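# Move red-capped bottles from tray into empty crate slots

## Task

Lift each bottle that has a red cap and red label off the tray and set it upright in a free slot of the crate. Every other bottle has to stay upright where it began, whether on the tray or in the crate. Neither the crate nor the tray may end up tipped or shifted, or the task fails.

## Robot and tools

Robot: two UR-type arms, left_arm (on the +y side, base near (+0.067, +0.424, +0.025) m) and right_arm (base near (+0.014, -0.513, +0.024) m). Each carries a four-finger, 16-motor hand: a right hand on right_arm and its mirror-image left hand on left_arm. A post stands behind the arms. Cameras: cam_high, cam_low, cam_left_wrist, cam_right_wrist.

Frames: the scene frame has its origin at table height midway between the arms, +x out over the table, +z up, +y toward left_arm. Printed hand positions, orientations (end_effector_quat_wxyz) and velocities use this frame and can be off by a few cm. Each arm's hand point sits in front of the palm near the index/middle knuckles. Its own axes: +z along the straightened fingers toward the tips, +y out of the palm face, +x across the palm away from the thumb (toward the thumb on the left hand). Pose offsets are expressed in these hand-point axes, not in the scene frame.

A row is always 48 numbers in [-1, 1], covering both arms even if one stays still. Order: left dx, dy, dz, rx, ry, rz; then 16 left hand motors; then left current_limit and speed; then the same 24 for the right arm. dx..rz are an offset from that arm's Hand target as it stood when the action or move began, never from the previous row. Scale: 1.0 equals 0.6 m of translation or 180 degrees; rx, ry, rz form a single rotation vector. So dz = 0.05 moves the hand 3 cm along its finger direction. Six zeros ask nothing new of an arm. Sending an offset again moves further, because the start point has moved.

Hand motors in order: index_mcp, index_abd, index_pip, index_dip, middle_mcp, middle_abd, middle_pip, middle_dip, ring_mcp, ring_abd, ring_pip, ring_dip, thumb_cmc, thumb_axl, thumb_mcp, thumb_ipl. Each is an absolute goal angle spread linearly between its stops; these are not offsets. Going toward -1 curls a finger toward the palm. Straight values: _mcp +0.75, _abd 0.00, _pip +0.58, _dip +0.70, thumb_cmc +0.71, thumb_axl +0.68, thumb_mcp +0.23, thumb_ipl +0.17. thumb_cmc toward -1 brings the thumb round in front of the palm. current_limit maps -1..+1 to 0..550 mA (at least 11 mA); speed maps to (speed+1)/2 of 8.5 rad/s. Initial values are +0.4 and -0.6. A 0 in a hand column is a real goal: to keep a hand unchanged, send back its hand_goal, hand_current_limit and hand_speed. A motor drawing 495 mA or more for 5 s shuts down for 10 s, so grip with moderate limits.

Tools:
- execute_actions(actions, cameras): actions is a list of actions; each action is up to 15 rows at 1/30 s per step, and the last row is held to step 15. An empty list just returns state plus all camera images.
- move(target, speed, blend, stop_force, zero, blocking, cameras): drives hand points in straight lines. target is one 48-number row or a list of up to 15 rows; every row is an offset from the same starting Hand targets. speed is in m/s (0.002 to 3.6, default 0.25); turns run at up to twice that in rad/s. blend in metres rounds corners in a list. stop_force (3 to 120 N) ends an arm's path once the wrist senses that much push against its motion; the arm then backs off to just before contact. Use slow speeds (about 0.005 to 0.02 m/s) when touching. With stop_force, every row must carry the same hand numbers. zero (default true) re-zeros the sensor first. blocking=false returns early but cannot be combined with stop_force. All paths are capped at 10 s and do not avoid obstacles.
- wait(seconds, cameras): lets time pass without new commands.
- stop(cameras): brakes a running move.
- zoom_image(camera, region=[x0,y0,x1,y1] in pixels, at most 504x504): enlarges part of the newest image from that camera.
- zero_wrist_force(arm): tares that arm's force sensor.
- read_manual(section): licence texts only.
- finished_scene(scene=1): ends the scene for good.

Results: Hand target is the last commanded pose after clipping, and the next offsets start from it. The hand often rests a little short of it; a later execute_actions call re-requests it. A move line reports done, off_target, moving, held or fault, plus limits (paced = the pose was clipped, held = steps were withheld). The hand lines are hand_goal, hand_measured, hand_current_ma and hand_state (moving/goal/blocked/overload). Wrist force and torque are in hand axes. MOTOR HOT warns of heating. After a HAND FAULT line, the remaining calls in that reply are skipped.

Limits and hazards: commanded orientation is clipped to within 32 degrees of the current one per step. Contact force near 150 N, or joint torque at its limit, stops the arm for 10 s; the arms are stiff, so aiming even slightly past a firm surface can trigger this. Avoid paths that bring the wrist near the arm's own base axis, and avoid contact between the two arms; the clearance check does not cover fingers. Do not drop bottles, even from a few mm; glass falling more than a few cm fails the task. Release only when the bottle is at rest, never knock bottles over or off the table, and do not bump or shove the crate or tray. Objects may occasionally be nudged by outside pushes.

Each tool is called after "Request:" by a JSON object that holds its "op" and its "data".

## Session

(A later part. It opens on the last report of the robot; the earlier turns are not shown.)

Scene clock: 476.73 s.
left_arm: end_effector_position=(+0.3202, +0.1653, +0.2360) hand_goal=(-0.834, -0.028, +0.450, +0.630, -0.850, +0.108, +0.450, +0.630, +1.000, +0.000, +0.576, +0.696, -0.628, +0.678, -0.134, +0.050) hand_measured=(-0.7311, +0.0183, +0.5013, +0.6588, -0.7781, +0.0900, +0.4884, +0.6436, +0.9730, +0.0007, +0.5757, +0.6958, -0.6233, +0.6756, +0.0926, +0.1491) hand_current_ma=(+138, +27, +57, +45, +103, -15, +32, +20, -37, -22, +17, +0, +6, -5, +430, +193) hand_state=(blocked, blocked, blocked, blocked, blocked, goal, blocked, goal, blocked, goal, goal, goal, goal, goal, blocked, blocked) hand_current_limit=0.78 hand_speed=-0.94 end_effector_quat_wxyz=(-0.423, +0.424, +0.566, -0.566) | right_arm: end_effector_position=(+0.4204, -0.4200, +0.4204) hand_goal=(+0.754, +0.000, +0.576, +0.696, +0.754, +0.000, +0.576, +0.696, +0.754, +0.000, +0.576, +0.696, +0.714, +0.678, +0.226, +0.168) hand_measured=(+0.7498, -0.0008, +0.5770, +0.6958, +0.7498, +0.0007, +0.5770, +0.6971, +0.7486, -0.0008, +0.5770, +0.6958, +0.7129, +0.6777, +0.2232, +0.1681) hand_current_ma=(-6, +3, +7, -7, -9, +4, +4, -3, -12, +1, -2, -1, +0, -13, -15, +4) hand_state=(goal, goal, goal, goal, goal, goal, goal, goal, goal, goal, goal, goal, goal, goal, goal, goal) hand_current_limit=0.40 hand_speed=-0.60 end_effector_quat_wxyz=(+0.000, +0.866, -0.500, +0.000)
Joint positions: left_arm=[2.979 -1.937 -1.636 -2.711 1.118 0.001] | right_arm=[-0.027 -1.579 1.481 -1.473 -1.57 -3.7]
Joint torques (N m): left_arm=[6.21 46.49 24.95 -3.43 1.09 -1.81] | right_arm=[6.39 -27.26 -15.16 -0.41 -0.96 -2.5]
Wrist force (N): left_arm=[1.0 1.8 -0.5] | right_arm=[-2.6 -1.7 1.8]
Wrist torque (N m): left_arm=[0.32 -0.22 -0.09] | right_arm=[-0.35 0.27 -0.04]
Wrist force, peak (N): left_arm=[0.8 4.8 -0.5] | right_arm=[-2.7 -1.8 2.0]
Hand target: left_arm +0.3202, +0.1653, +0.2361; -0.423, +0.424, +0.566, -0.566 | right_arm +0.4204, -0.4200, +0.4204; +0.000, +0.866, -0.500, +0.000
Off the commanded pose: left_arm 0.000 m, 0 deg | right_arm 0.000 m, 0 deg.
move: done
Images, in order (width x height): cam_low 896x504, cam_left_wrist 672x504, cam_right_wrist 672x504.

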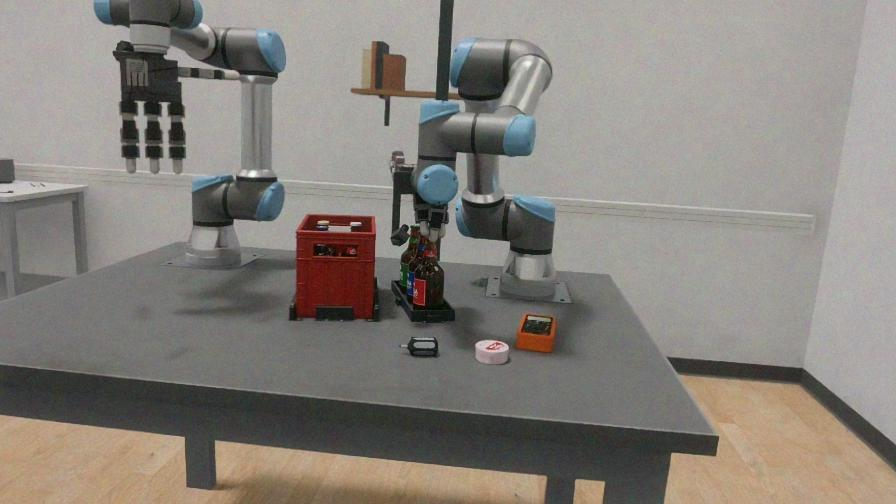

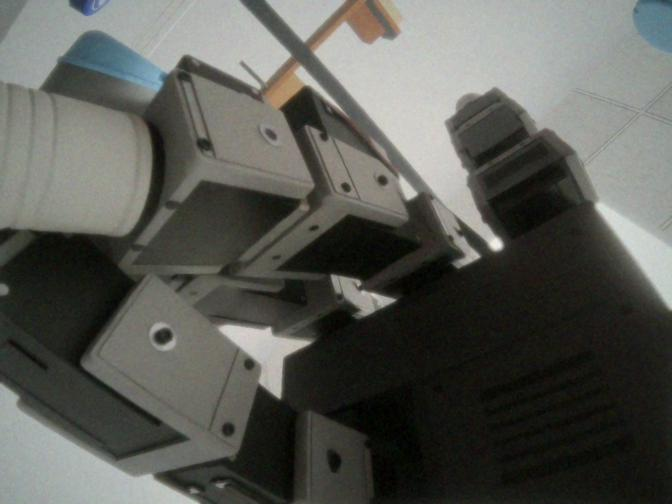

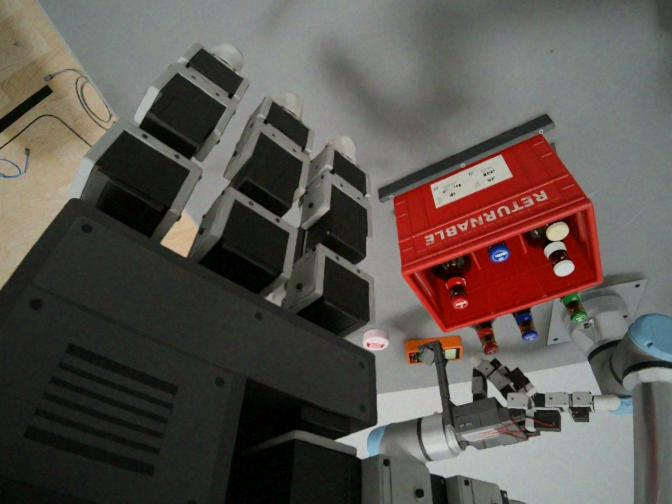

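Request:
{"op": "move", "data": {"target": [0,-0.09,0,0,0,0,-0.479,-0.028,0.576,0.696,-0.479,0.108,0.576,0.696,1.0,0,0.576,0.696,-0.629,0.678,0.226,0.168,0.4,-0.8,0,0,0,0,0,0,0.754,0,0.576,0.696,0.754,0,0.576,0.696,0.754,0,0.576,0.696,0.714,0.678,0.226,0.168,0.4,-0.6], "cameras": ["cam_low", "cam_high", "cam_right_wrist"], "speed": 0.1}}

Request:
{"op": "zoom_image", "data": {"camera": "cam_right_wrist", "region": [450, 290, 550, 390]}}

Request:
{"op": "zoom_image", "data": {"camera": "cam_low", "region": [380, 210, 480, 330]}}

Request:
{"op": "zoom_image", "data": {"camera": "cam_high", "region": [320, 160, 430, 270]}}

Scene clock: 551.47 s.
left_arm: end_effector_position=(+0.3202, +0.1654, +0.2899) hand_goal=(-0.478, -0.028, +0.576, +0.696, -0.478, +0.108, +0.576, +0.696, +1.000, +0.000, +0.576, +0.696, -0.628, +0.678, +0.226, +0.168) hand_measured=(-0.4923, -0.0096, +0.5667, +0.6920, -0.4911, +0.0900, +0.5667, +0.6894, +0.9730, +0.0007, +0.5757, +0.6958, -0.6258, +0.6841, +0.2222, +0.1653) hand_current_ma=(-18, -3, +4, +16, -14, -15, +6, +21, -39, -4, +12, +5, -11, +3, -10, +14) hand_state=(goal, goal, goal, goal, goal, goal, goal, goal, blocked, goal, goal, goal, goal, goal, goal, goal) hand_current_limit=0.40 hand_speed=-0.80 end_effector_quat_wxyz=(-0.423, +0.424, +0.566, -0.566) | right_arm: end_effector_position=(+0.4204, -0.4200, +0.4204) hand_goal=(+0.754, +0.000, +0.576, +0.696, +0.754, +0.000, +0.576, +0.696, +0.754, +0.000, +0.576, +0.696, +0.714, +0.678, +0.226, +0.168) hand_measured=(+0.7498, -0.0008, +0.5770, +0.6958, +0.7498, +0.0007, +0.5770, +0.6958, +0.7498, -0.0008, +0.5770, +0.6958, +0.7117, +0.6777, +0.2232, +0.1672) hand_current_ma=(-6, +0, +6, -13, -8, -2, +13, +1, -14, +2, +4, -5, -5, -12, -9, -3) hand_state=(goal, goal, goal, goal, goal, goal, goal, goal, goal, goal, goal, goal, goal, goal, goal, goal) hand_current_limit=0.40 hand_speed=-0.60 end_effector_quat_wxyz=(+0.000, +0.866, -0.500, +0.000)
Joint positions: left_arm=[2.979 -1.891 -1.552 -2.84 1.118 0.001] | right_arm=[-0.027 -1.579 1.481 -1.473 -1.57 -3.7]
Joint torques (N m): left_arm=[-5.06 45.94 23.52 -3.5 1.86 -0.97] | right_arm=[6.46 -26.96 -16.38 -0.69 -0.91 -2.57]
Wrist force (N): left_arm=[0.8 1.5 -0.2] | right_arm=[-2.8 -1.6 2.0]
Wrist torque (N m): left_arm=[0.30 -0.19 -0.11] | right_arm=[-0.36 0.29 -0.06]
Wrist force, peak (N): left_arm=[1.0 2.6 -0.6] | right_arm=[-2.8 -1.9 1.9]
Hand target: left_arm +0.3202, +0.1653, +0.2901; -0.423, +0.424, +0.566, -0.566 | right_arm +0.4204, -0.4200, +0.4204; +0.000, +0.866, -0.500, +0.000
Off the commanded pose: left_arm 0.000 m, 0 deg | right_arm 0.000 m, 0 deg.
move: done
Images, in order (width x height): cam_high 896x504, cam_low 896x504, cam_right_wrist 672x504.

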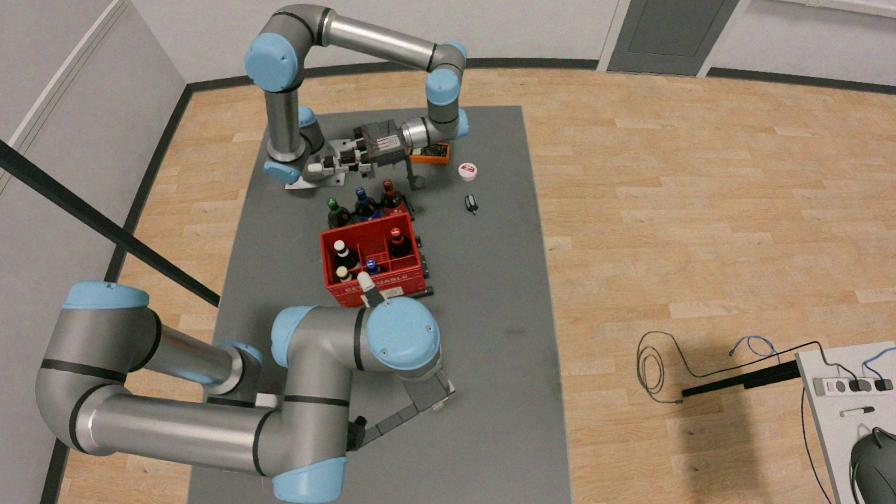

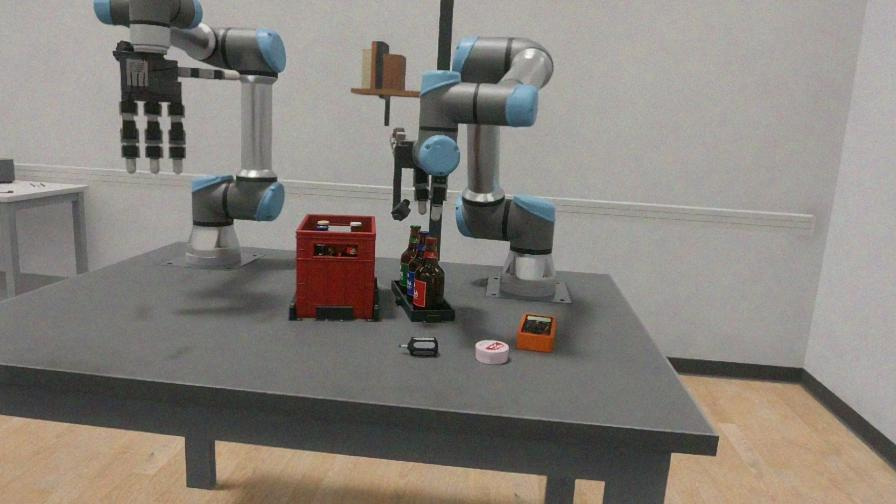

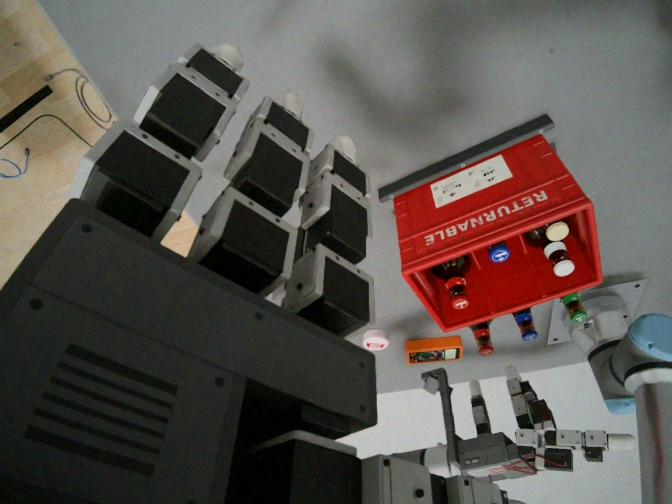

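Scaled by 5.040 from the camera's image (finer frame: 960x720).

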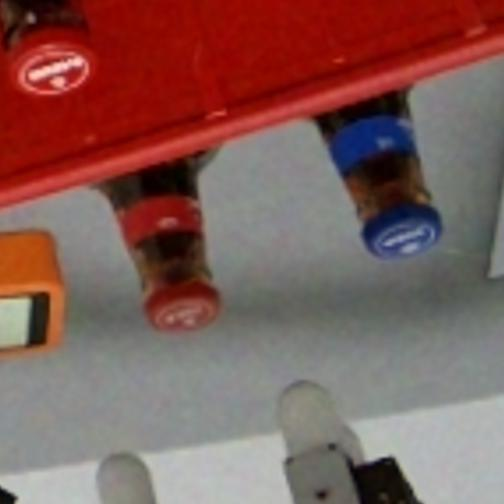

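Scaled by 4.200 from the camera's image (finer frame: 1280x720).

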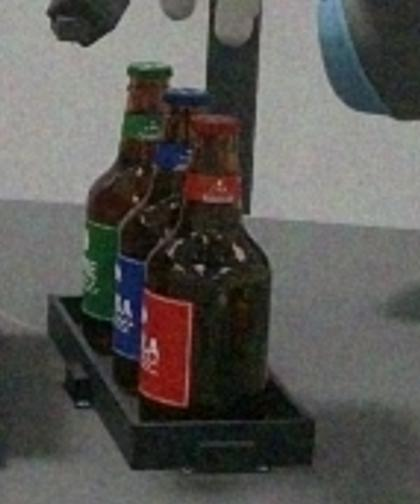

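Scaled by 4.582 from the camera's image (finer frame: 1280x720).

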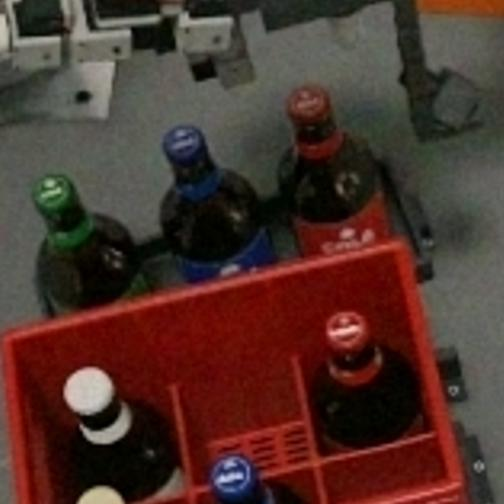

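Request:
{"op": "move", "data": {"target": [0.007,0.025,0.0061,0.0444,0,0,-0.548,-0.05,0.576,0.696,-0.548,0.05,0.576,0.696,1.0,0,0.576,0.696,-0.654,-0.401,-0.112,0.784,0.5,-0.8,0,0,0,0,0,0,0.754,0,0.576,0.696,0.754,0,0.576,0.696,0.754,0,0.576,0.696,0.714,0.678,0.226,0.168,0.4,-0.6], "cameras": ["cam_low", "cam_left_wrist", "cam_right_wrist"], "speed": 0.1}}

Request:
{"op": "zoom_image", "data": {"camera": "cam_right_wrist", "region": [440, 300, 560, 420]}}

Request:
{"op": "zoom_image", "data": {"camera": "cam_low", "region": [380, 190, 480, 330]}}

Scene clock: 644.63 s.
left_arm: end_effector_position=(+0.3155, +0.1683, +0.2751) hand_goal=(-0.548, -0.050, +0.576, +0.696, -0.548, +0.050, +0.576, +0.696, +1.000, +0.000, +0.576, +0.696, -0.654, -0.400, -0.112, +0.784) hand_measured=(-0.5441, -0.0316, +0.5667, +0.6907, -0.5454, +0.0622, +0.5641, +0.6881, +0.9730, -0.0008, +0.5770, +0.6958, -0.6446, -0.3934, -0.0935, +0.7760) hand_current_ma=(+10, +5, -6, +8, +11, +10, -7, -15, -27, +3, -3, -1, +12, +6, +22, -18) hand_state=(goal, goal, goal, goal, goal, goal, goal, goal, blocked, goal, goal, goal, goal, goal, goal, goal) hand_current_limit=0.50 hand_speed=-0.80 end_effector_quat_wxyz=(+0.452, -0.393, -0.525, +0.604) | right_arm: end_effector_position=(+0.4204, -0.4200, +0.4204) hand_goal=(+0.754, +0.000, +0.576, +0.696, +0.754, +0.000, +0.576, +0.696, +0.754, +0.000, +0.576, +0.696, +0.714, +0.678, +0.226, +0.168) hand_measured=(+0.7498, -0.0008, +0.5770, +0.6958, +0.7486, +0.0007, +0.5770, +0.6958, +0.7498, -0.0008, +0.5770, +0.6958, +0.7117, +0.6777, +0.2232, +0.1681) hand_current_ma=(-6, +8, +10, -9, -14, +4, +8, +0, -14, +0, +0, -6, +0, -10, -13, +2) hand_state=(goal, goal, goal, goal, goal, goal, goal, goal, goal, goal, goal, goal, goal, goal, goal, goal) hand_current_limit=0.40 hand_speed=-0.60 end_effector_quat_wxyz=(+0.000, +0.866, -0.500, +0.000)
Joint positions: left_arm=[2.991 -1.969 -1.575 -2.893 1.135 0.066] | right_arm=[-0.027 -1.579 1.481 -1.473 -1.57 -3.7]
Joint torques (N m): left_arm=[8.61 26.05 9.28 -3.66 1.69 2.53] | right_arm=[7.01 -25.57 -18.15 -0.55 -1.27 -2.44]
Wrist force (N): left_arm=[0.9 1.5 -0.2] | right_arm=[-2.9 -1.7 2.1]
Wrist torque (N m): left_arm=[0.30 -0.23 -0.16] | right_arm=[-0.38 0.30 -0.07]
Wrist force, peak (N): left_arm=[1.2 1.8 -0.1] | right_arm=[-2.9 -1.9 2.2]
Hand target: left_arm +0.3155, +0.1683, +0.2751; +0.452, -0.393, -0.525, +0.604 | right_arm +0.4204, -0.4200, +0.4204; +0.000, +0.866, -0.500, +0.000
Off the commanded pose: left_arm 0.000 m, 0 deg | right_arm 0.000 m, 0 deg.
move: done

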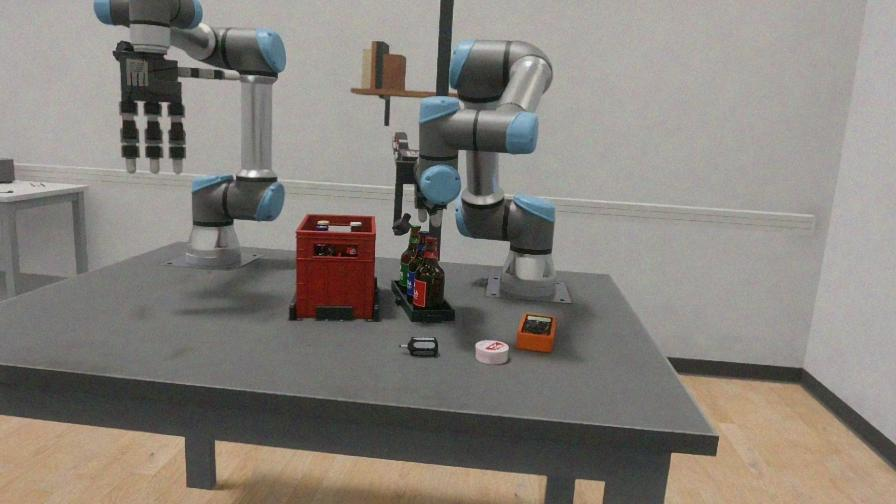

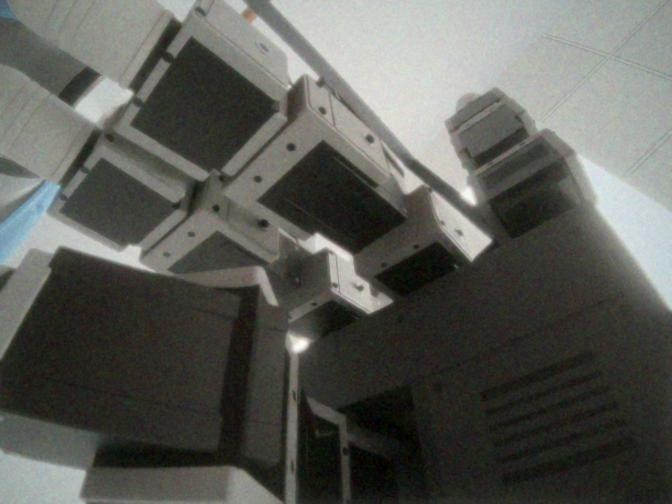

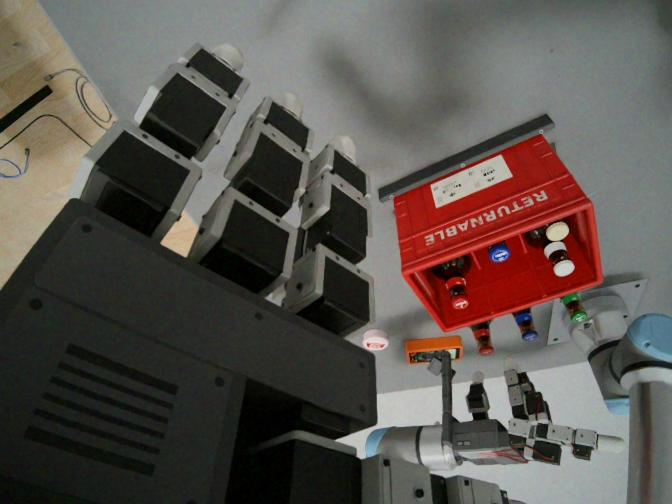

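Scaled by 4.200 from the camera's image (finer frame: 960x720).

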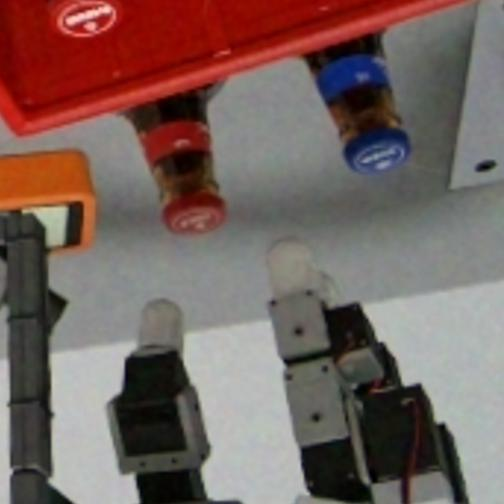

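Scaled by 3.600 from the camera's image (finer frame: 1280x720).

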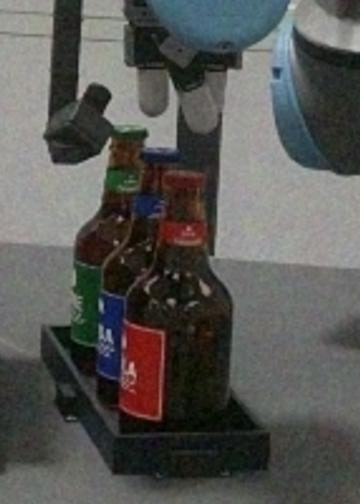

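Request:
{"op": "move", "data": {"target": [0,0.1035,-0.0197,0,0,0,-0.548,-0.05,0.576,0.696,-0.548,0.05,0.576,0.696,1.0,0,0.576,0.696,-0.654,-0.401,-0.112,0.784,0.5,-0.8,0,0,0,0,0,0,0.754,0,0.576,0.696,0.754,0,0.576,0.696,0.754,0,0.576,0.696,0.714,0.678,0.226,0.168,0.4,-0.6], "cameras": ["cam_low", "cam_left_wrist", "cam_right_wrist"], "speed": 0.05, "stop_force": 6}}

Request:
{"op": "zoom_image", "data": {"camera": "cam_right_wrist", "region": [440, 300, 560, 420]}}

Request:
{"op": "zoom_image", "data": {"camera": "cam_low", "region": [390, 200, 470, 310]}}

Scene clock: 653.47 s.
left_arm: end_effector_position=(+0.3184, +0.1691, +0.2120) hand_goal=(-0.548, -0.050, +0.576, +0.696, -0.548, +0.050, +0.576, +0.696, +1.000, +0.000, +0.576, +0.696, -0.654, -0.400, -0.112, +0.784) hand_measured=(-0.5441, -0.0316, +0.5654, +0.6920, -0.5454, +0.0637, +0.5641, +0.6894, +0.9730, -0.0008, +0.5770, +0.6958, -0.6446, -0.3934, -0.0945, +0.7760) hand_current_ma=(+22, +2, -1, +0, +15, +9, -25, +15, -33, -21, -6, -23, +14, +11, +38, -3) hand_state=(goal, goal, goal, goal, goal, goal, goal, goal, blocked, goal, goal, goal, goal, goal, goal, goal) hand_current_limit=0.50 hand_speed=-0.80 end_effector_quat_wxyz=(+0.452, -0.393, -0.525, +0.604) | right_arm: end_effector_position=(+0.4204, -0.4200, +0.4204) hand_goal=(+0.754, +0.000, +0.576, +0.696, +0.754, +0.000, +0.576, +0.696, +0.754, +0.000, +0.576, +0.696, +0.714, +0.678, +0.226, +0.168) hand_measured=(+0.7498, -0.0008, +0.5770, +0.6958, +0.7498, -0.0008, +0.5770, +0.6958, +0.7486, -0.0023, +0.5770, +0.6958, +0.7117, +0.6767, +0.2232, +0.1672) hand_current_ma=(-8, +8, +5, -8, -7, +6, +12, -1, -16, +2, +3, +0, -2, -7, -12, -6) hand_state=(goal, goal, goal, goal, goal, goal, goal, goal, goal, goal, goal, goal, goal, goal, goal, goal) hand_current_limit=0.40 hand_speed=-0.60 end_effector_quat_wxyz=(+0.000, +0.866, -0.500, +0.000)
Joint positions: left_arm=[2.994 -2.042 -1.646 -2.749 1.138 0.066] | right_arm=[-0.027 -1.579 1.481 -1.473 -1.57 -3.7]
Joint torques (N m): left_arm=[6.73 27.17 8.06 0.33 1.72 -2.74] | right_arm=[7.78 -23.78 -18.88 -0.74 -0.81 -2.43]
Wrist force (N): left_arm=[1.1 1.5 0.0] | right_arm=[-2.4 -1.6 1.9]
Wrist torque (N m): left_arm=[0.29 -0.25 -0.10] | right_arm=[-0.35 0.24 -0.03]
Wrist force, peak (N): left_arm=[1.4 1.9 -0.2] | right_arm=[-2.8 -2.0 2.1]
Hand target: left_arm +0.3184, +0.1691, +0.2120; +0.452, -0.393, -0.525, +0.604 | right_arm +0.4204, -0.4200, +0.4204; +0.000, +0.866, -0.500, +0.000
Off the commanded pose: left_arm 0.000 m, 0 deg | right_arm 0.000 m, 0 deg.
move: done

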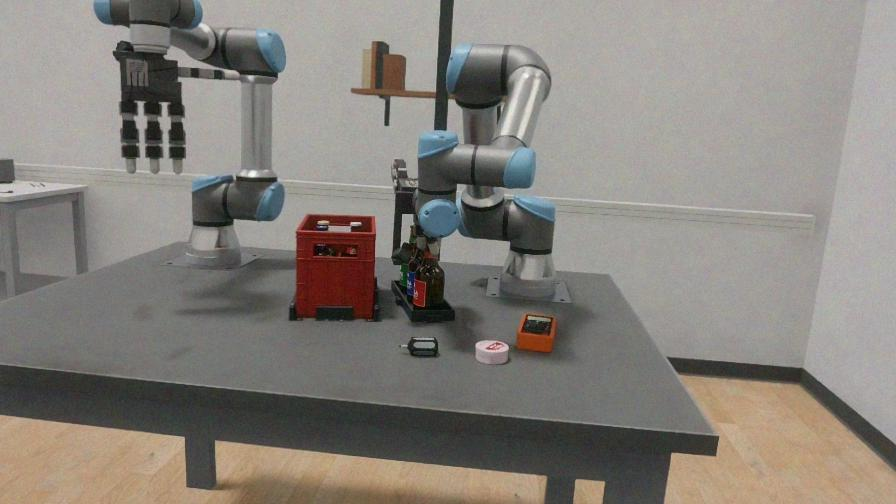

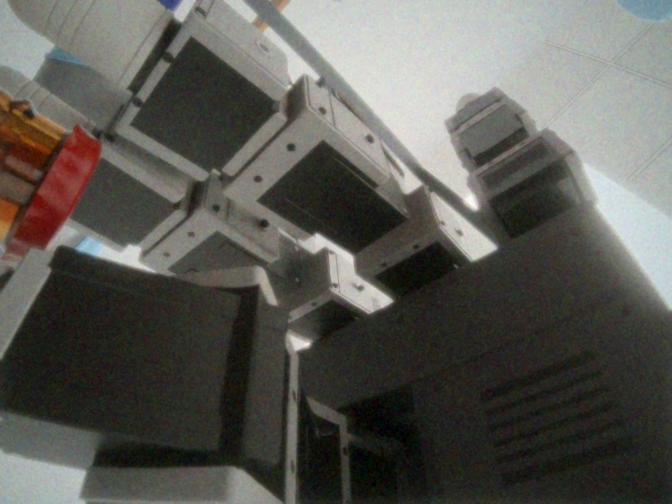

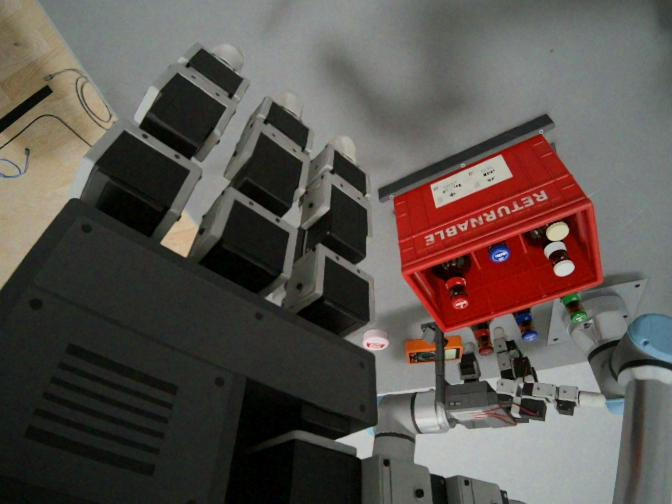

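Scaled by 4.200 from the camera's image (finer frame: 960x720).

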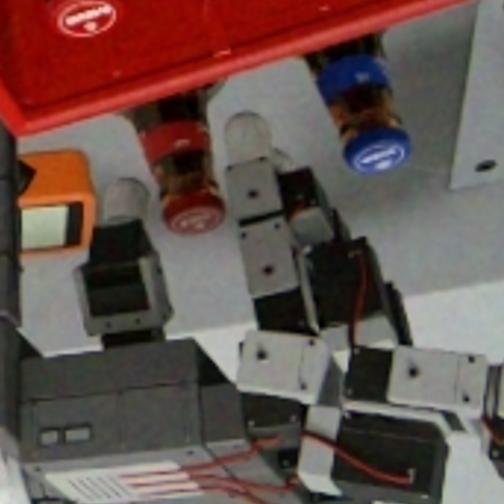

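Scaled by 4.582 from the camera's image (finer frame: 1280x720).

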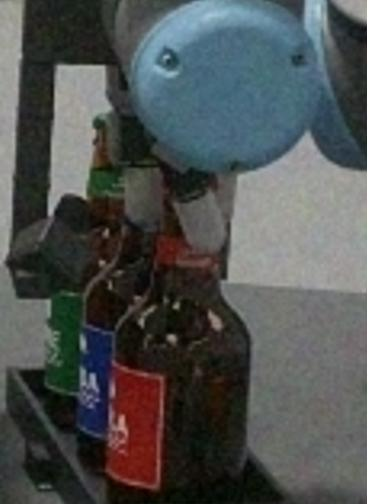

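Request:
{"op": "move", "data": {"target": [0,0.001,0.0075,0,0,0,-0.548,-0.07,0.576,0.696,-0.548,0.04,0.576,0.696,1.0,0,0.576,0.696,-0.68,-0.401,-0.13,0.79,0.5,-0.8,0,0,0,0,0,0,0.754,0,0.576,0.696,0.754,0,0.576,0.696,0.754,0,0.576,0.696,0.714,0.678,0.226,0.168,0.4,-0.6], "cameras": ["cam_low", "cam_left_wrist", "cam_right_wrist"], "speed": 0.05}}

Request:
{"op": "zoom_image", "data": {"camera": "cam_right_wrist", "region": [440, 300, 560, 420]}}

Request:
{"op": "zoom_image", "data": {"camera": "cam_low", "region": [390, 200, 470, 310]}}

Scene clock: 664.33 s.
left_arm: end_effector_position=(+0.3142, +0.1679, +0.2120) hand_goal=(-0.548, -0.070, +0.576, +0.696, -0.548, +0.040, +0.576, +0.696, +1.000, +0.000, +0.576, +0.696, -0.680, -0.400, -0.130, +0.790) hand_measured=(-0.5454, -0.0506, +0.5667, +0.6920, -0.5466, +0.0549, +0.5641, +0.6894, +0.9730, +0.0007, +0.5770, +0.6958, -0.6622, -0.3944, -0.1133, +0.7788) hand_current_ma=(+18, +20, +1, +6, +7, +2, -34, +1, -26, -9, -4, +0, +25, +7, +28, -11) hand_state=(goal, goal, goal, goal, goal, goal, goal, goal, blocked, goal, goal, goal, goal, goal, goal, goal) hand_current_limit=0.50 hand_speed=-0.80 end_effector_quat_wxyz=(+0.452, -0.393, -0.525, +0.604) | right_arm: end_effector_position=(+0.4204, -0.4200, +0.4204) hand_goal=(+0.754, +0.000, +0.576, +0.696, +0.754, +0.000, +0.576, +0.696, +0.754, +0.000, +0.576, +0.696, +0.714, +0.678, +0.226, +0.168) hand_measured=(+0.7498, -0.0008, +0.5770, +0.6958, +0.7486, +0.0007, +0.5770, +0.6958, +0.7498, -0.0008, +0.5770, +0.6958, +0.7117, +0.6777, +0.2232, +0.1672) hand_current_ma=(-5, +6, +9, -6, -3, +7, +8, +2, -18, +4, +1, -3, -1, -11, -10, -1) hand_state=(goal, goal, goal, goal, goal, goal, goal, goal, goal, goal, goal, goal, goal, goal, goal, goal) hand_current_limit=0.40 hand_speed=-0.60 end_effector_quat_wxyz=(+0.000, +0.866, -0.500, +0.000)
Joint positions: left_arm=[2.99 -2.035 -1.656 -2.746 1.134 0.066] | right_arm=[-0.027 -1.579 1.481 -1.473 -1.57 -3.7]
Joint torques (N m): left_arm=[-6.97 50.32 5.76 0.61 -1.22 2.36] | right_arm=[7.28 -23.89 -19.23 -0.55 -1.19 -2.27]
Wrist force (N): left_arm=[1.1 1.3 -0.1] | right_arm=[-2.6 -1.7 2.2]
Wrist torque (N m): left_arm=[0.26 -0.24 -0.14] | right_arm=[-0.39 0.27 -0.05]
Wrist force, peak (N): left_arm=[1.1 1.8 -0.1] | right_arm=[-2.7 -1.9 2.1]
Hand target: left_arm +0.3141, +0.1678, +0.2120; +0.452, -0.393, -0.525, +0.604 | right_arm +0.4204, -0.4200, +0.4204; +0.000, +0.866, -0.500, +0.000
Off the commanded pose: left_arm 0.000 m, 0 deg | right_arm 0.000 m, 0 deg.
move: done

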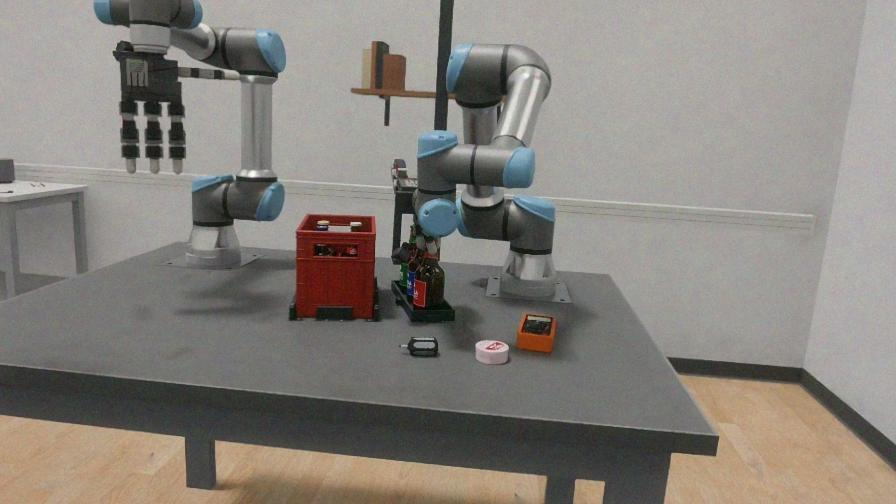

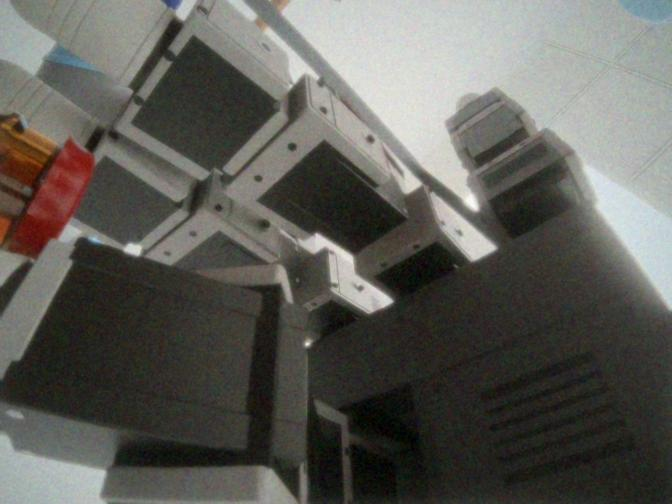

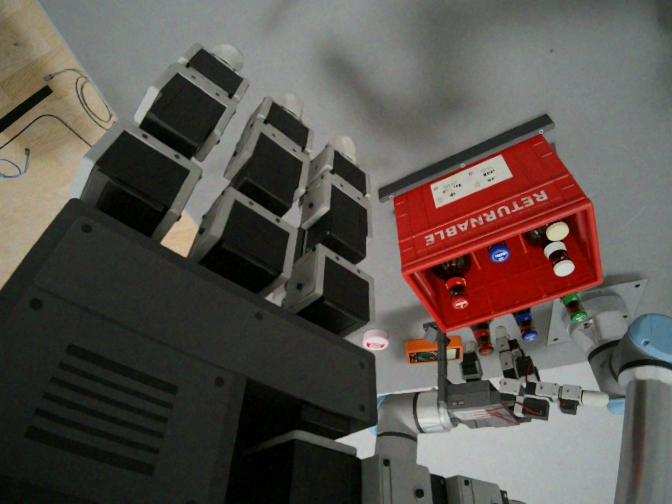

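Scaled by 4.200 from the camera's image (finer frame: 960x720).

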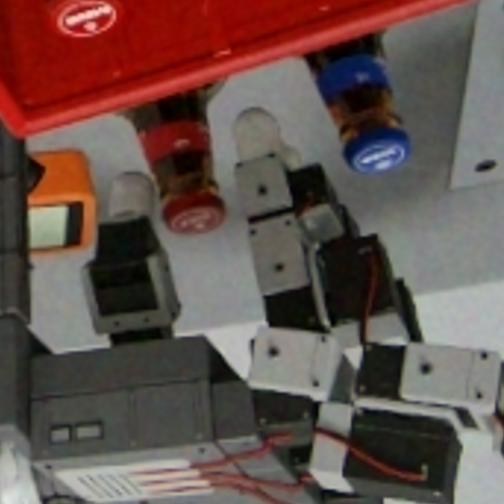

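Scaled by 4.582 from the camera's image (finer frame: 1280x720).

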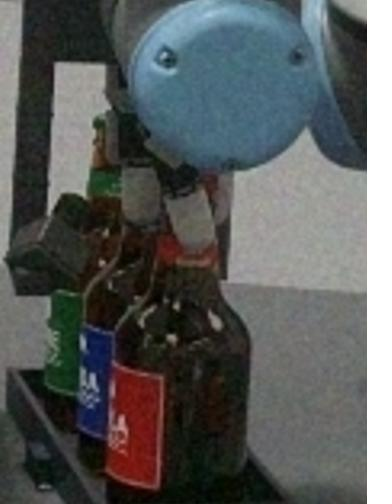

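Request:
{"op": "move", "data": {"target": [0,0,0,0,0,0,-0.76,-0.10,0.55,0.68,-0.76,0.07,0.55,0.68,1.0,0,0.576,0.696,-0.68,-0.401,-0.13,0.79,0.6,-0.94,0,0,0,0,0,0,0.754,0,0.576,0.696,0.754,0,0.576,0.696,0.754,0,0.576,0.696,0.714,0.678,0.226,0.168,0.4,-0.6], "cameras": ["cam_low", "cam_left_wrist", "cam_right_wrist"], "speed": 0.05}}

Request:
{"op": "zoom_image", "data": {"camera": "cam_right_wrist", "region": [440, 300, 560, 420]}}

Request:
{"op": "zoom_image", "data": {"camera": "cam_low", "region": [390, 200, 470, 310]}}

Scene clock: 671.20 s.
left_arm: end_effector_position=(+0.3141, +0.1678, +0.2120) hand_goal=(-0.760, -0.100, +0.550, +0.680, -0.760, +0.070, +0.550, +0.680, +1.000, +0.000, +0.576, +0.696, -0.680, -0.400, -0.130, +0.790) hand_measured=(-0.6780, -0.0784, +0.5654, +0.6894, -0.7021, +0.0534, +0.5680, +0.6894, +0.9730, +0.0007, +0.5770, +0.6971, -0.6622, -0.3944, -0.1123, +0.7798) hand_current_ma=(+102, -19, +27, +32, +85, -9, +21, +11, -23, -10, -12, +2, +31, +9, +15, -11) hand_state=(moving, blocked, goal, goal, moving, goal, goal, goal, blocked, goal, goal, goal, goal, goal, goal, goal) hand_current_limit=0.60 hand_speed=-0.94 end_effector_quat_wxyz=(+0.452, -0.393, -0.525, +0.604) | right_arm: end_effector_position=(+0.4204, -0.4200, +0.4204) hand_goal=(+0.754, +0.000, +0.576, +0.696, +0.754, +0.000, +0.576, +0.696, +0.754, +0.000, +0.576, +0.696, +0.714, +0.678, +0.226, +0.168) hand_measured=(+0.7498, +0.0007, +0.5770, +0.6958, +0.7498, +0.0007, +0.5770, +0.6971, +0.7498, -0.0008, +0.5770, +0.6958, +0.7117, +0.6777, +0.2232, +0.1681) hand_current_ma=(-11, +3, +3, -12, -8, +5, +6, -8, -15, +1, +3, -4, -4, -11, -12, -1) hand_state=(goal, goal, goal, goal, goal, goal, goal, goal, goal, goal, goal, goal, goal, goal, goal, goal) hand_current_limit=0.40 hand_speed=-0.60 end_effector_quat_wxyz=(+0.000, +0.866, -0.500, +0.000)
Joint positions: left_arm=[2.99 -2.035 -1.657 -2.746 1.134 0.066] | right_arm=[-0.027 -1.579 1.481 -1.473 -1.57 -3.7]
Joint torques (N m): left_arm=[-6.39 49.97 5.54 0.38 -1.33 2.21] | right_arm=[6.66 -22.17 -20.67 -0.52 -1.08 -2.18]
Wrist force (N): left_arm=[1.0 1.4 0.7] | right_arm=[-2.7 -1.8 2.1]
Wrist torque (N m): left_arm=[0.27 -0.23 -0.14] | right_arm=[-0.40 0.27 -0.06]
Wrist force, peak (N): left_arm=[1.2 1.7 -0.1] | right_arm=[-2.9 -1.8 2.2]
Hand target: left_arm +0.3141, +0.1678, +0.2120; +0.452, -0.393, -0.525, +0.604 | right_arm +0.4204, -0.4200, +0.4204; +0.000, +0.866, -0.500, +0.000
Off the commanded pose: left_arm 0.000 m, 0 deg | right_arm 0.000 m, 0 deg.
move: done

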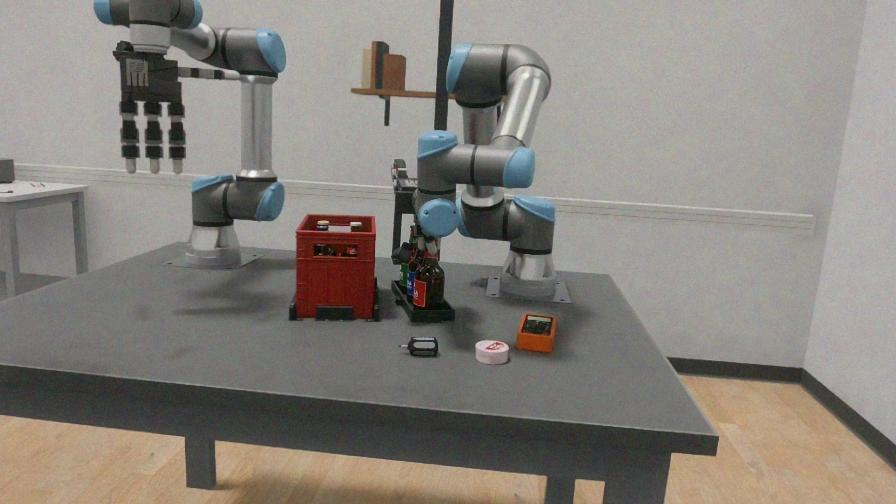

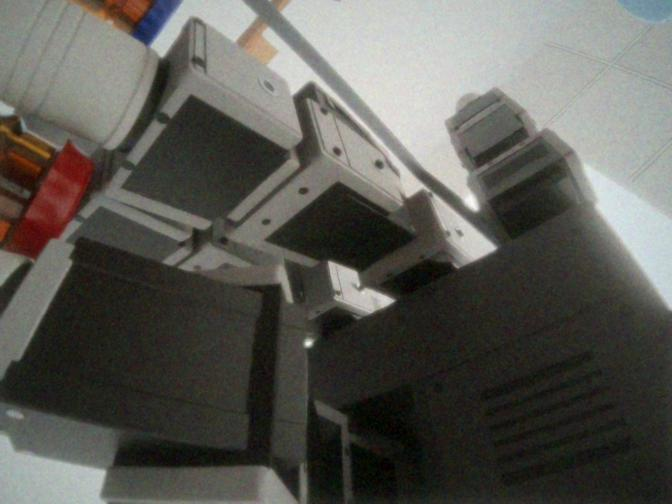

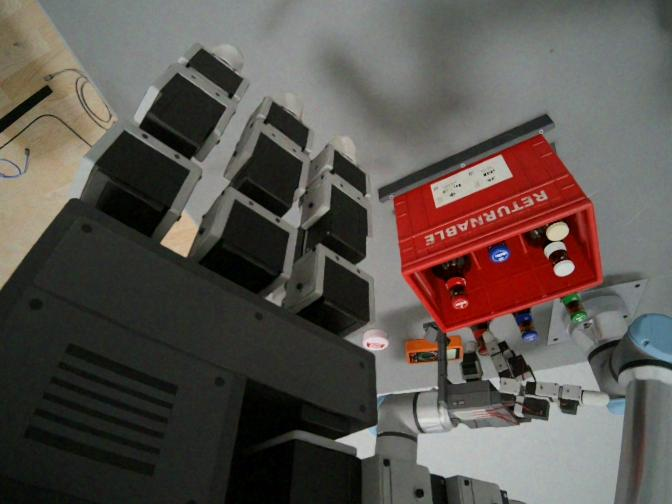

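Scaled by 4.200 from the camera's image (finer frame: 960x720).

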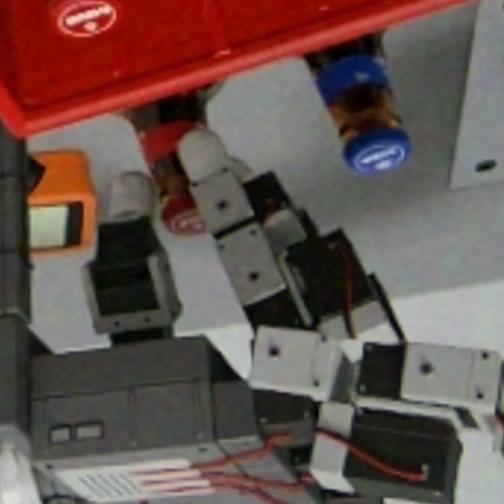

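Scaled by 4.582 from the camera's image (finer frame: 1280x720).

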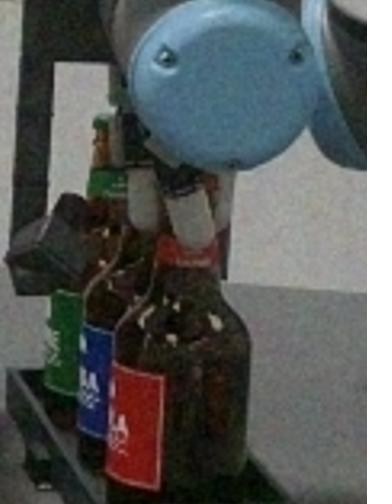

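Request:
{"op": "move", "data": {"target": [0,0,0,0,0,0,-1.0,-0.36,0.36,0.58,-1.0,0.34,0.36,0.58,1.0,0,0.576,0.696,-0.68,-0.401,-0.13,0.79,0.78,-0.92,0,0,0,0,0,0,0.754,0,0.576,0.696,0.754,0,0.576,0.696,0.754,0,0.576,0.696,0.714,0.678,0.226,0.168,0.4,-0.6], "cameras": ["cam_low", "cam_left_wrist", "cam_right_wrist"], "speed": 0.05}}

Request:
{"op": "zoom_image", "data": {"camera": "cam_right_wrist", "region": [440, 300, 560, 420]}}

Request:
{"op": "zoom_image", "data": {"camera": "cam_low", "region": [390, 200, 470, 310]}}

Scene clock: 677.73 s.
left_arm: end_effector_position=(+0.3141, +0.1678, +0.2120) hand_goal=(-1.000, -0.360, +0.360, +0.580, -1.000, +0.340, +0.360, +0.580, +1.000, +0.000, +0.576, +0.696, -0.680, -0.400, -0.130, +0.790) hand_measured=(-0.6792, -0.0799, +0.5654, +0.6729, -0.7021, +0.0534, +0.5680, +0.6665, +0.9742, +0.0007, +0.5770, +0.6958, -0.6647, -0.3944, -0.1133, +0.7808) hand_current_ma=(+307, +158, +221, +121, +312, -170, +226, +124, -14, -1, -2, -12, +38, +16, +24, +2) hand_state=(moving, moving, moving, blocked, moving, moving, moving, blocked, blocked, goal, goal, goal, goal, goal, goal, goal) hand_current_limit=0.78 hand_speed=-0.92 end_effector_quat_wxyz=(+0.452, -0.393, -0.525, +0.604) | right_arm: end_effector_position=(+0.4204, -0.4200, +0.4204) hand_goal=(+0.754, +0.000, +0.576, +0.696, +0.754, +0.000, +0.576, +0.696, +0.754, +0.000, +0.576, +0.696, +0.714, +0.678, +0.226, +0.168) hand_measured=(+0.7498, +0.0007, +0.5757, +0.6958, +0.7498, +0.0007, +0.5770, +0.6958, +0.7498, -0.0008, +0.5770, +0.6958, +0.7117, +0.6777, +0.2232, +0.1681) hand_current_ma=(+4, +7, +12, -8, -11, +2, +15, +1, -12, +3, +1, -3, -2, -14, -12, -1) hand_state=(goal, goal, goal, goal, goal, goal, goal, goal, goal, goal, goal, goal, goal, goal, goal, goal) hand_current_limit=0.40 hand_speed=-0.60 end_effector_quat_wxyz=(+0.000, +0.866, -0.500, +0.000)
Joint positions: left_arm=[2.99 -2.035 -1.657 -2.746 1.134 0.066] | right_arm=[-0.027 -1.579 1.481 -1.473 -1.57 -3.7]
Joint torques (N m): left_arm=[-5.42 49.59 8 0.36 -1.13 2.01] | right_arm=[6.32 -21.78 -21.67 -0.58 -0.89 -2.15]
Wrist force (N): left_arm=[0.8 2.8 0.5] | right_arm=[-2.6 -1.8 2.2]
Wrist torque (N m): left_arm=[0.42 -0.20 -0.16] | right_arm=[-0.40 0.26 -0.05]
Wrist force, peak (N): left_arm=[0.9 2.9 0.5] | right_arm=[-2.7 -1.9 2.3]
Hand target: left_arm +0.3141, +0.1678, +0.2120; +0.452, -0.393, -0.525, +0.604 | right_arm +0.4204, -0.4200, +0.4204; +0.000, +0.866, -0.500, +0.000
Off the commanded pose: left_arm 0.000 m, 0 deg | right_arm 0.000 m, 0 deg.
move: done

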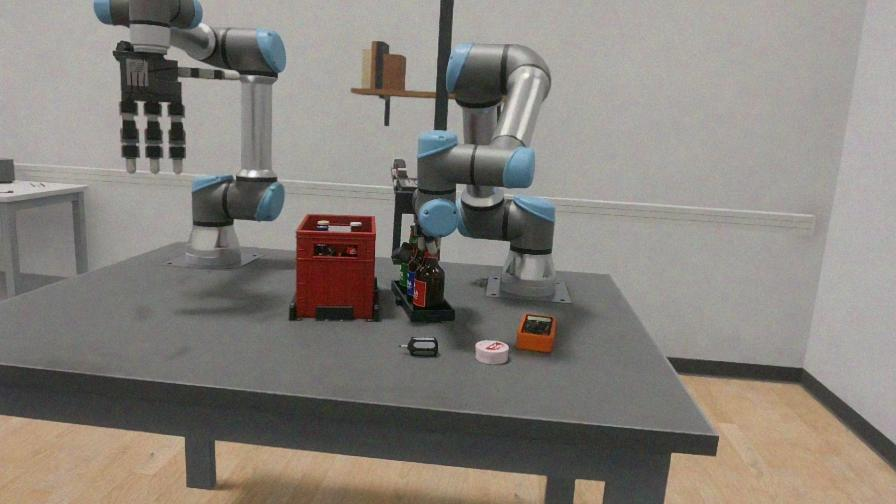

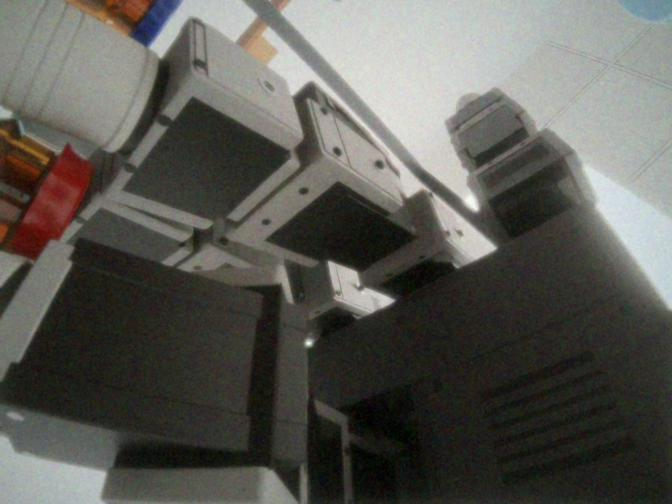

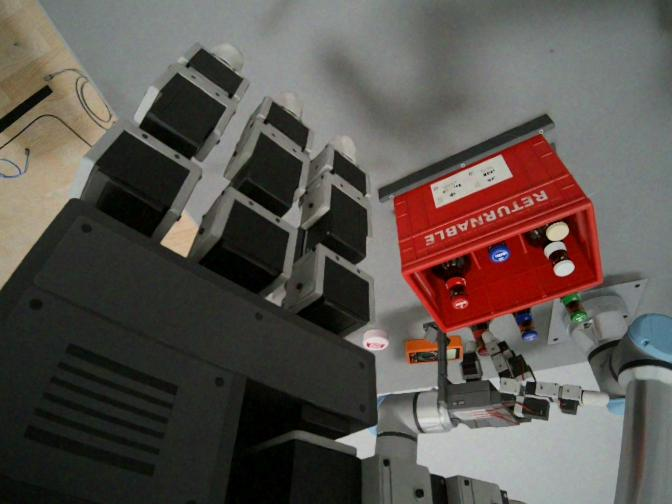

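Scaled by 4.200 from the camera's image (finer frame: 960x720).

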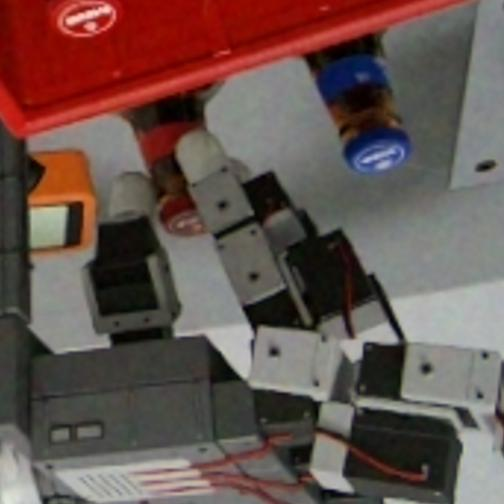

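Scaled by 4.582 from the camera's image (finer frame: 1280x720).

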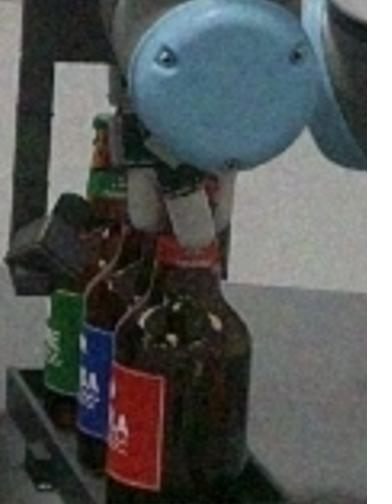

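Request:
{"op": "wait", "data": {"seconds": 0.5}}

Scene clock: 680.77 s.
left_arm: end_effector_position=(+0.3141, +0.1678, +0.2120) hand_goal=(-1.000, -0.360, +0.360, +0.580, -1.000, +0.340, +0.360, +0.580, +1.000, +0.000, +0.576, +0.696, -0.680, -0.400, -0.130, +0.790) hand_measured=(-0.6768, -0.0814, +0.5616, +0.6716, -0.7021, +0.0549, +0.5654, +0.6665, +0.9730, +0.0007, +0.5757, +0.6958, -0.6634, -0.3944, -0.1133, +0.7827) hand_current_ma=(+496, +227, +272, +132, +466, -271, +274, +118, -46, -7, +4, -12, +11, +6, +25, +1) hand_state=(blocked, blocked, blocked, blocked, blocked, blocked, blocked, blocked, blocked, goal, goal, goal, goal, goal, goal, goal) hand_current_limit=0.78 hand_speed=-0.92 end_effector_quat_wxyz=(+0.452, -0.393, -0.525, +0.604) | right_arm: end_effector_position=(+0.4204, -0.4200, +0.4204) hand_goal=(+0.754, +0.000, +0.576, +0.696, +0.754, +0.000, +0.576, +0.696, +0.754, +0.000, +0.576, +0.696, +0.714, +0.678, +0.226, +0.168) hand_measured=(+0.7511, +0.0007, +0.5770, +0.6958, +0.7498, -0.0008, +0.5770, +0.6971, +0.7498, -0.0008, +0.5770, +0.6958, +0.7129, +0.6767, +0.2232, +0.1672) hand_current_ma=(-2, +3, +12, -8, -9, +4, +9, -2, -16, +6, -1, -4, +3, -10, -16, +2) hand_state=(goal, goal, goal, goal, goal, goal, goal, goal, goal, goal, goal, goal, goal, goal, goal, goal) hand_current_limit=0.40 hand_speed=-0.60 end_effector_quat_wxyz=(+0.000, +0.866, -0.500, +0.000)
Joint positions: left_arm=[2.99 -2.035 -1.657 -2.746 1.134 0.066] | right_arm=[-0.027 -1.579 1.481 -1.473 -1.57 -3.7]
Joint torques (N m): left_arm=[-4.16 49.57 10.96 -1.39 -0.31 1.9] | right_arm=[6.17 -21.85 -22.94 -0.77 -0.78 -2.1]
Wrist force (N): left_arm=[1.1 3.6 0.2] | right_arm=[-2.7 -1.6 1.9]
Wrist torque (N m): left_arm=[0.49 -0.24 -0.14] | right_arm=[-0.36 0.28 -0.06]
Wrist force, peak (N): left_arm=[1.0 3.8 0.3] | right_arm=[-2.9 -1.8 2.2]
Hand target: left_arm +0.3141, +0.1678, +0.2120; +0.452, -0.393, -0.525, +0.604 | right_arm +0.4204, -0.4200, +0.4204; +0.000, +0.866, -0.500, +0.000
Off the commanded pose: left_arm 0.000 m, 0 deg | right_arm 0.000 m, 0 deg.
wait: 0.50 s; at rest from the start


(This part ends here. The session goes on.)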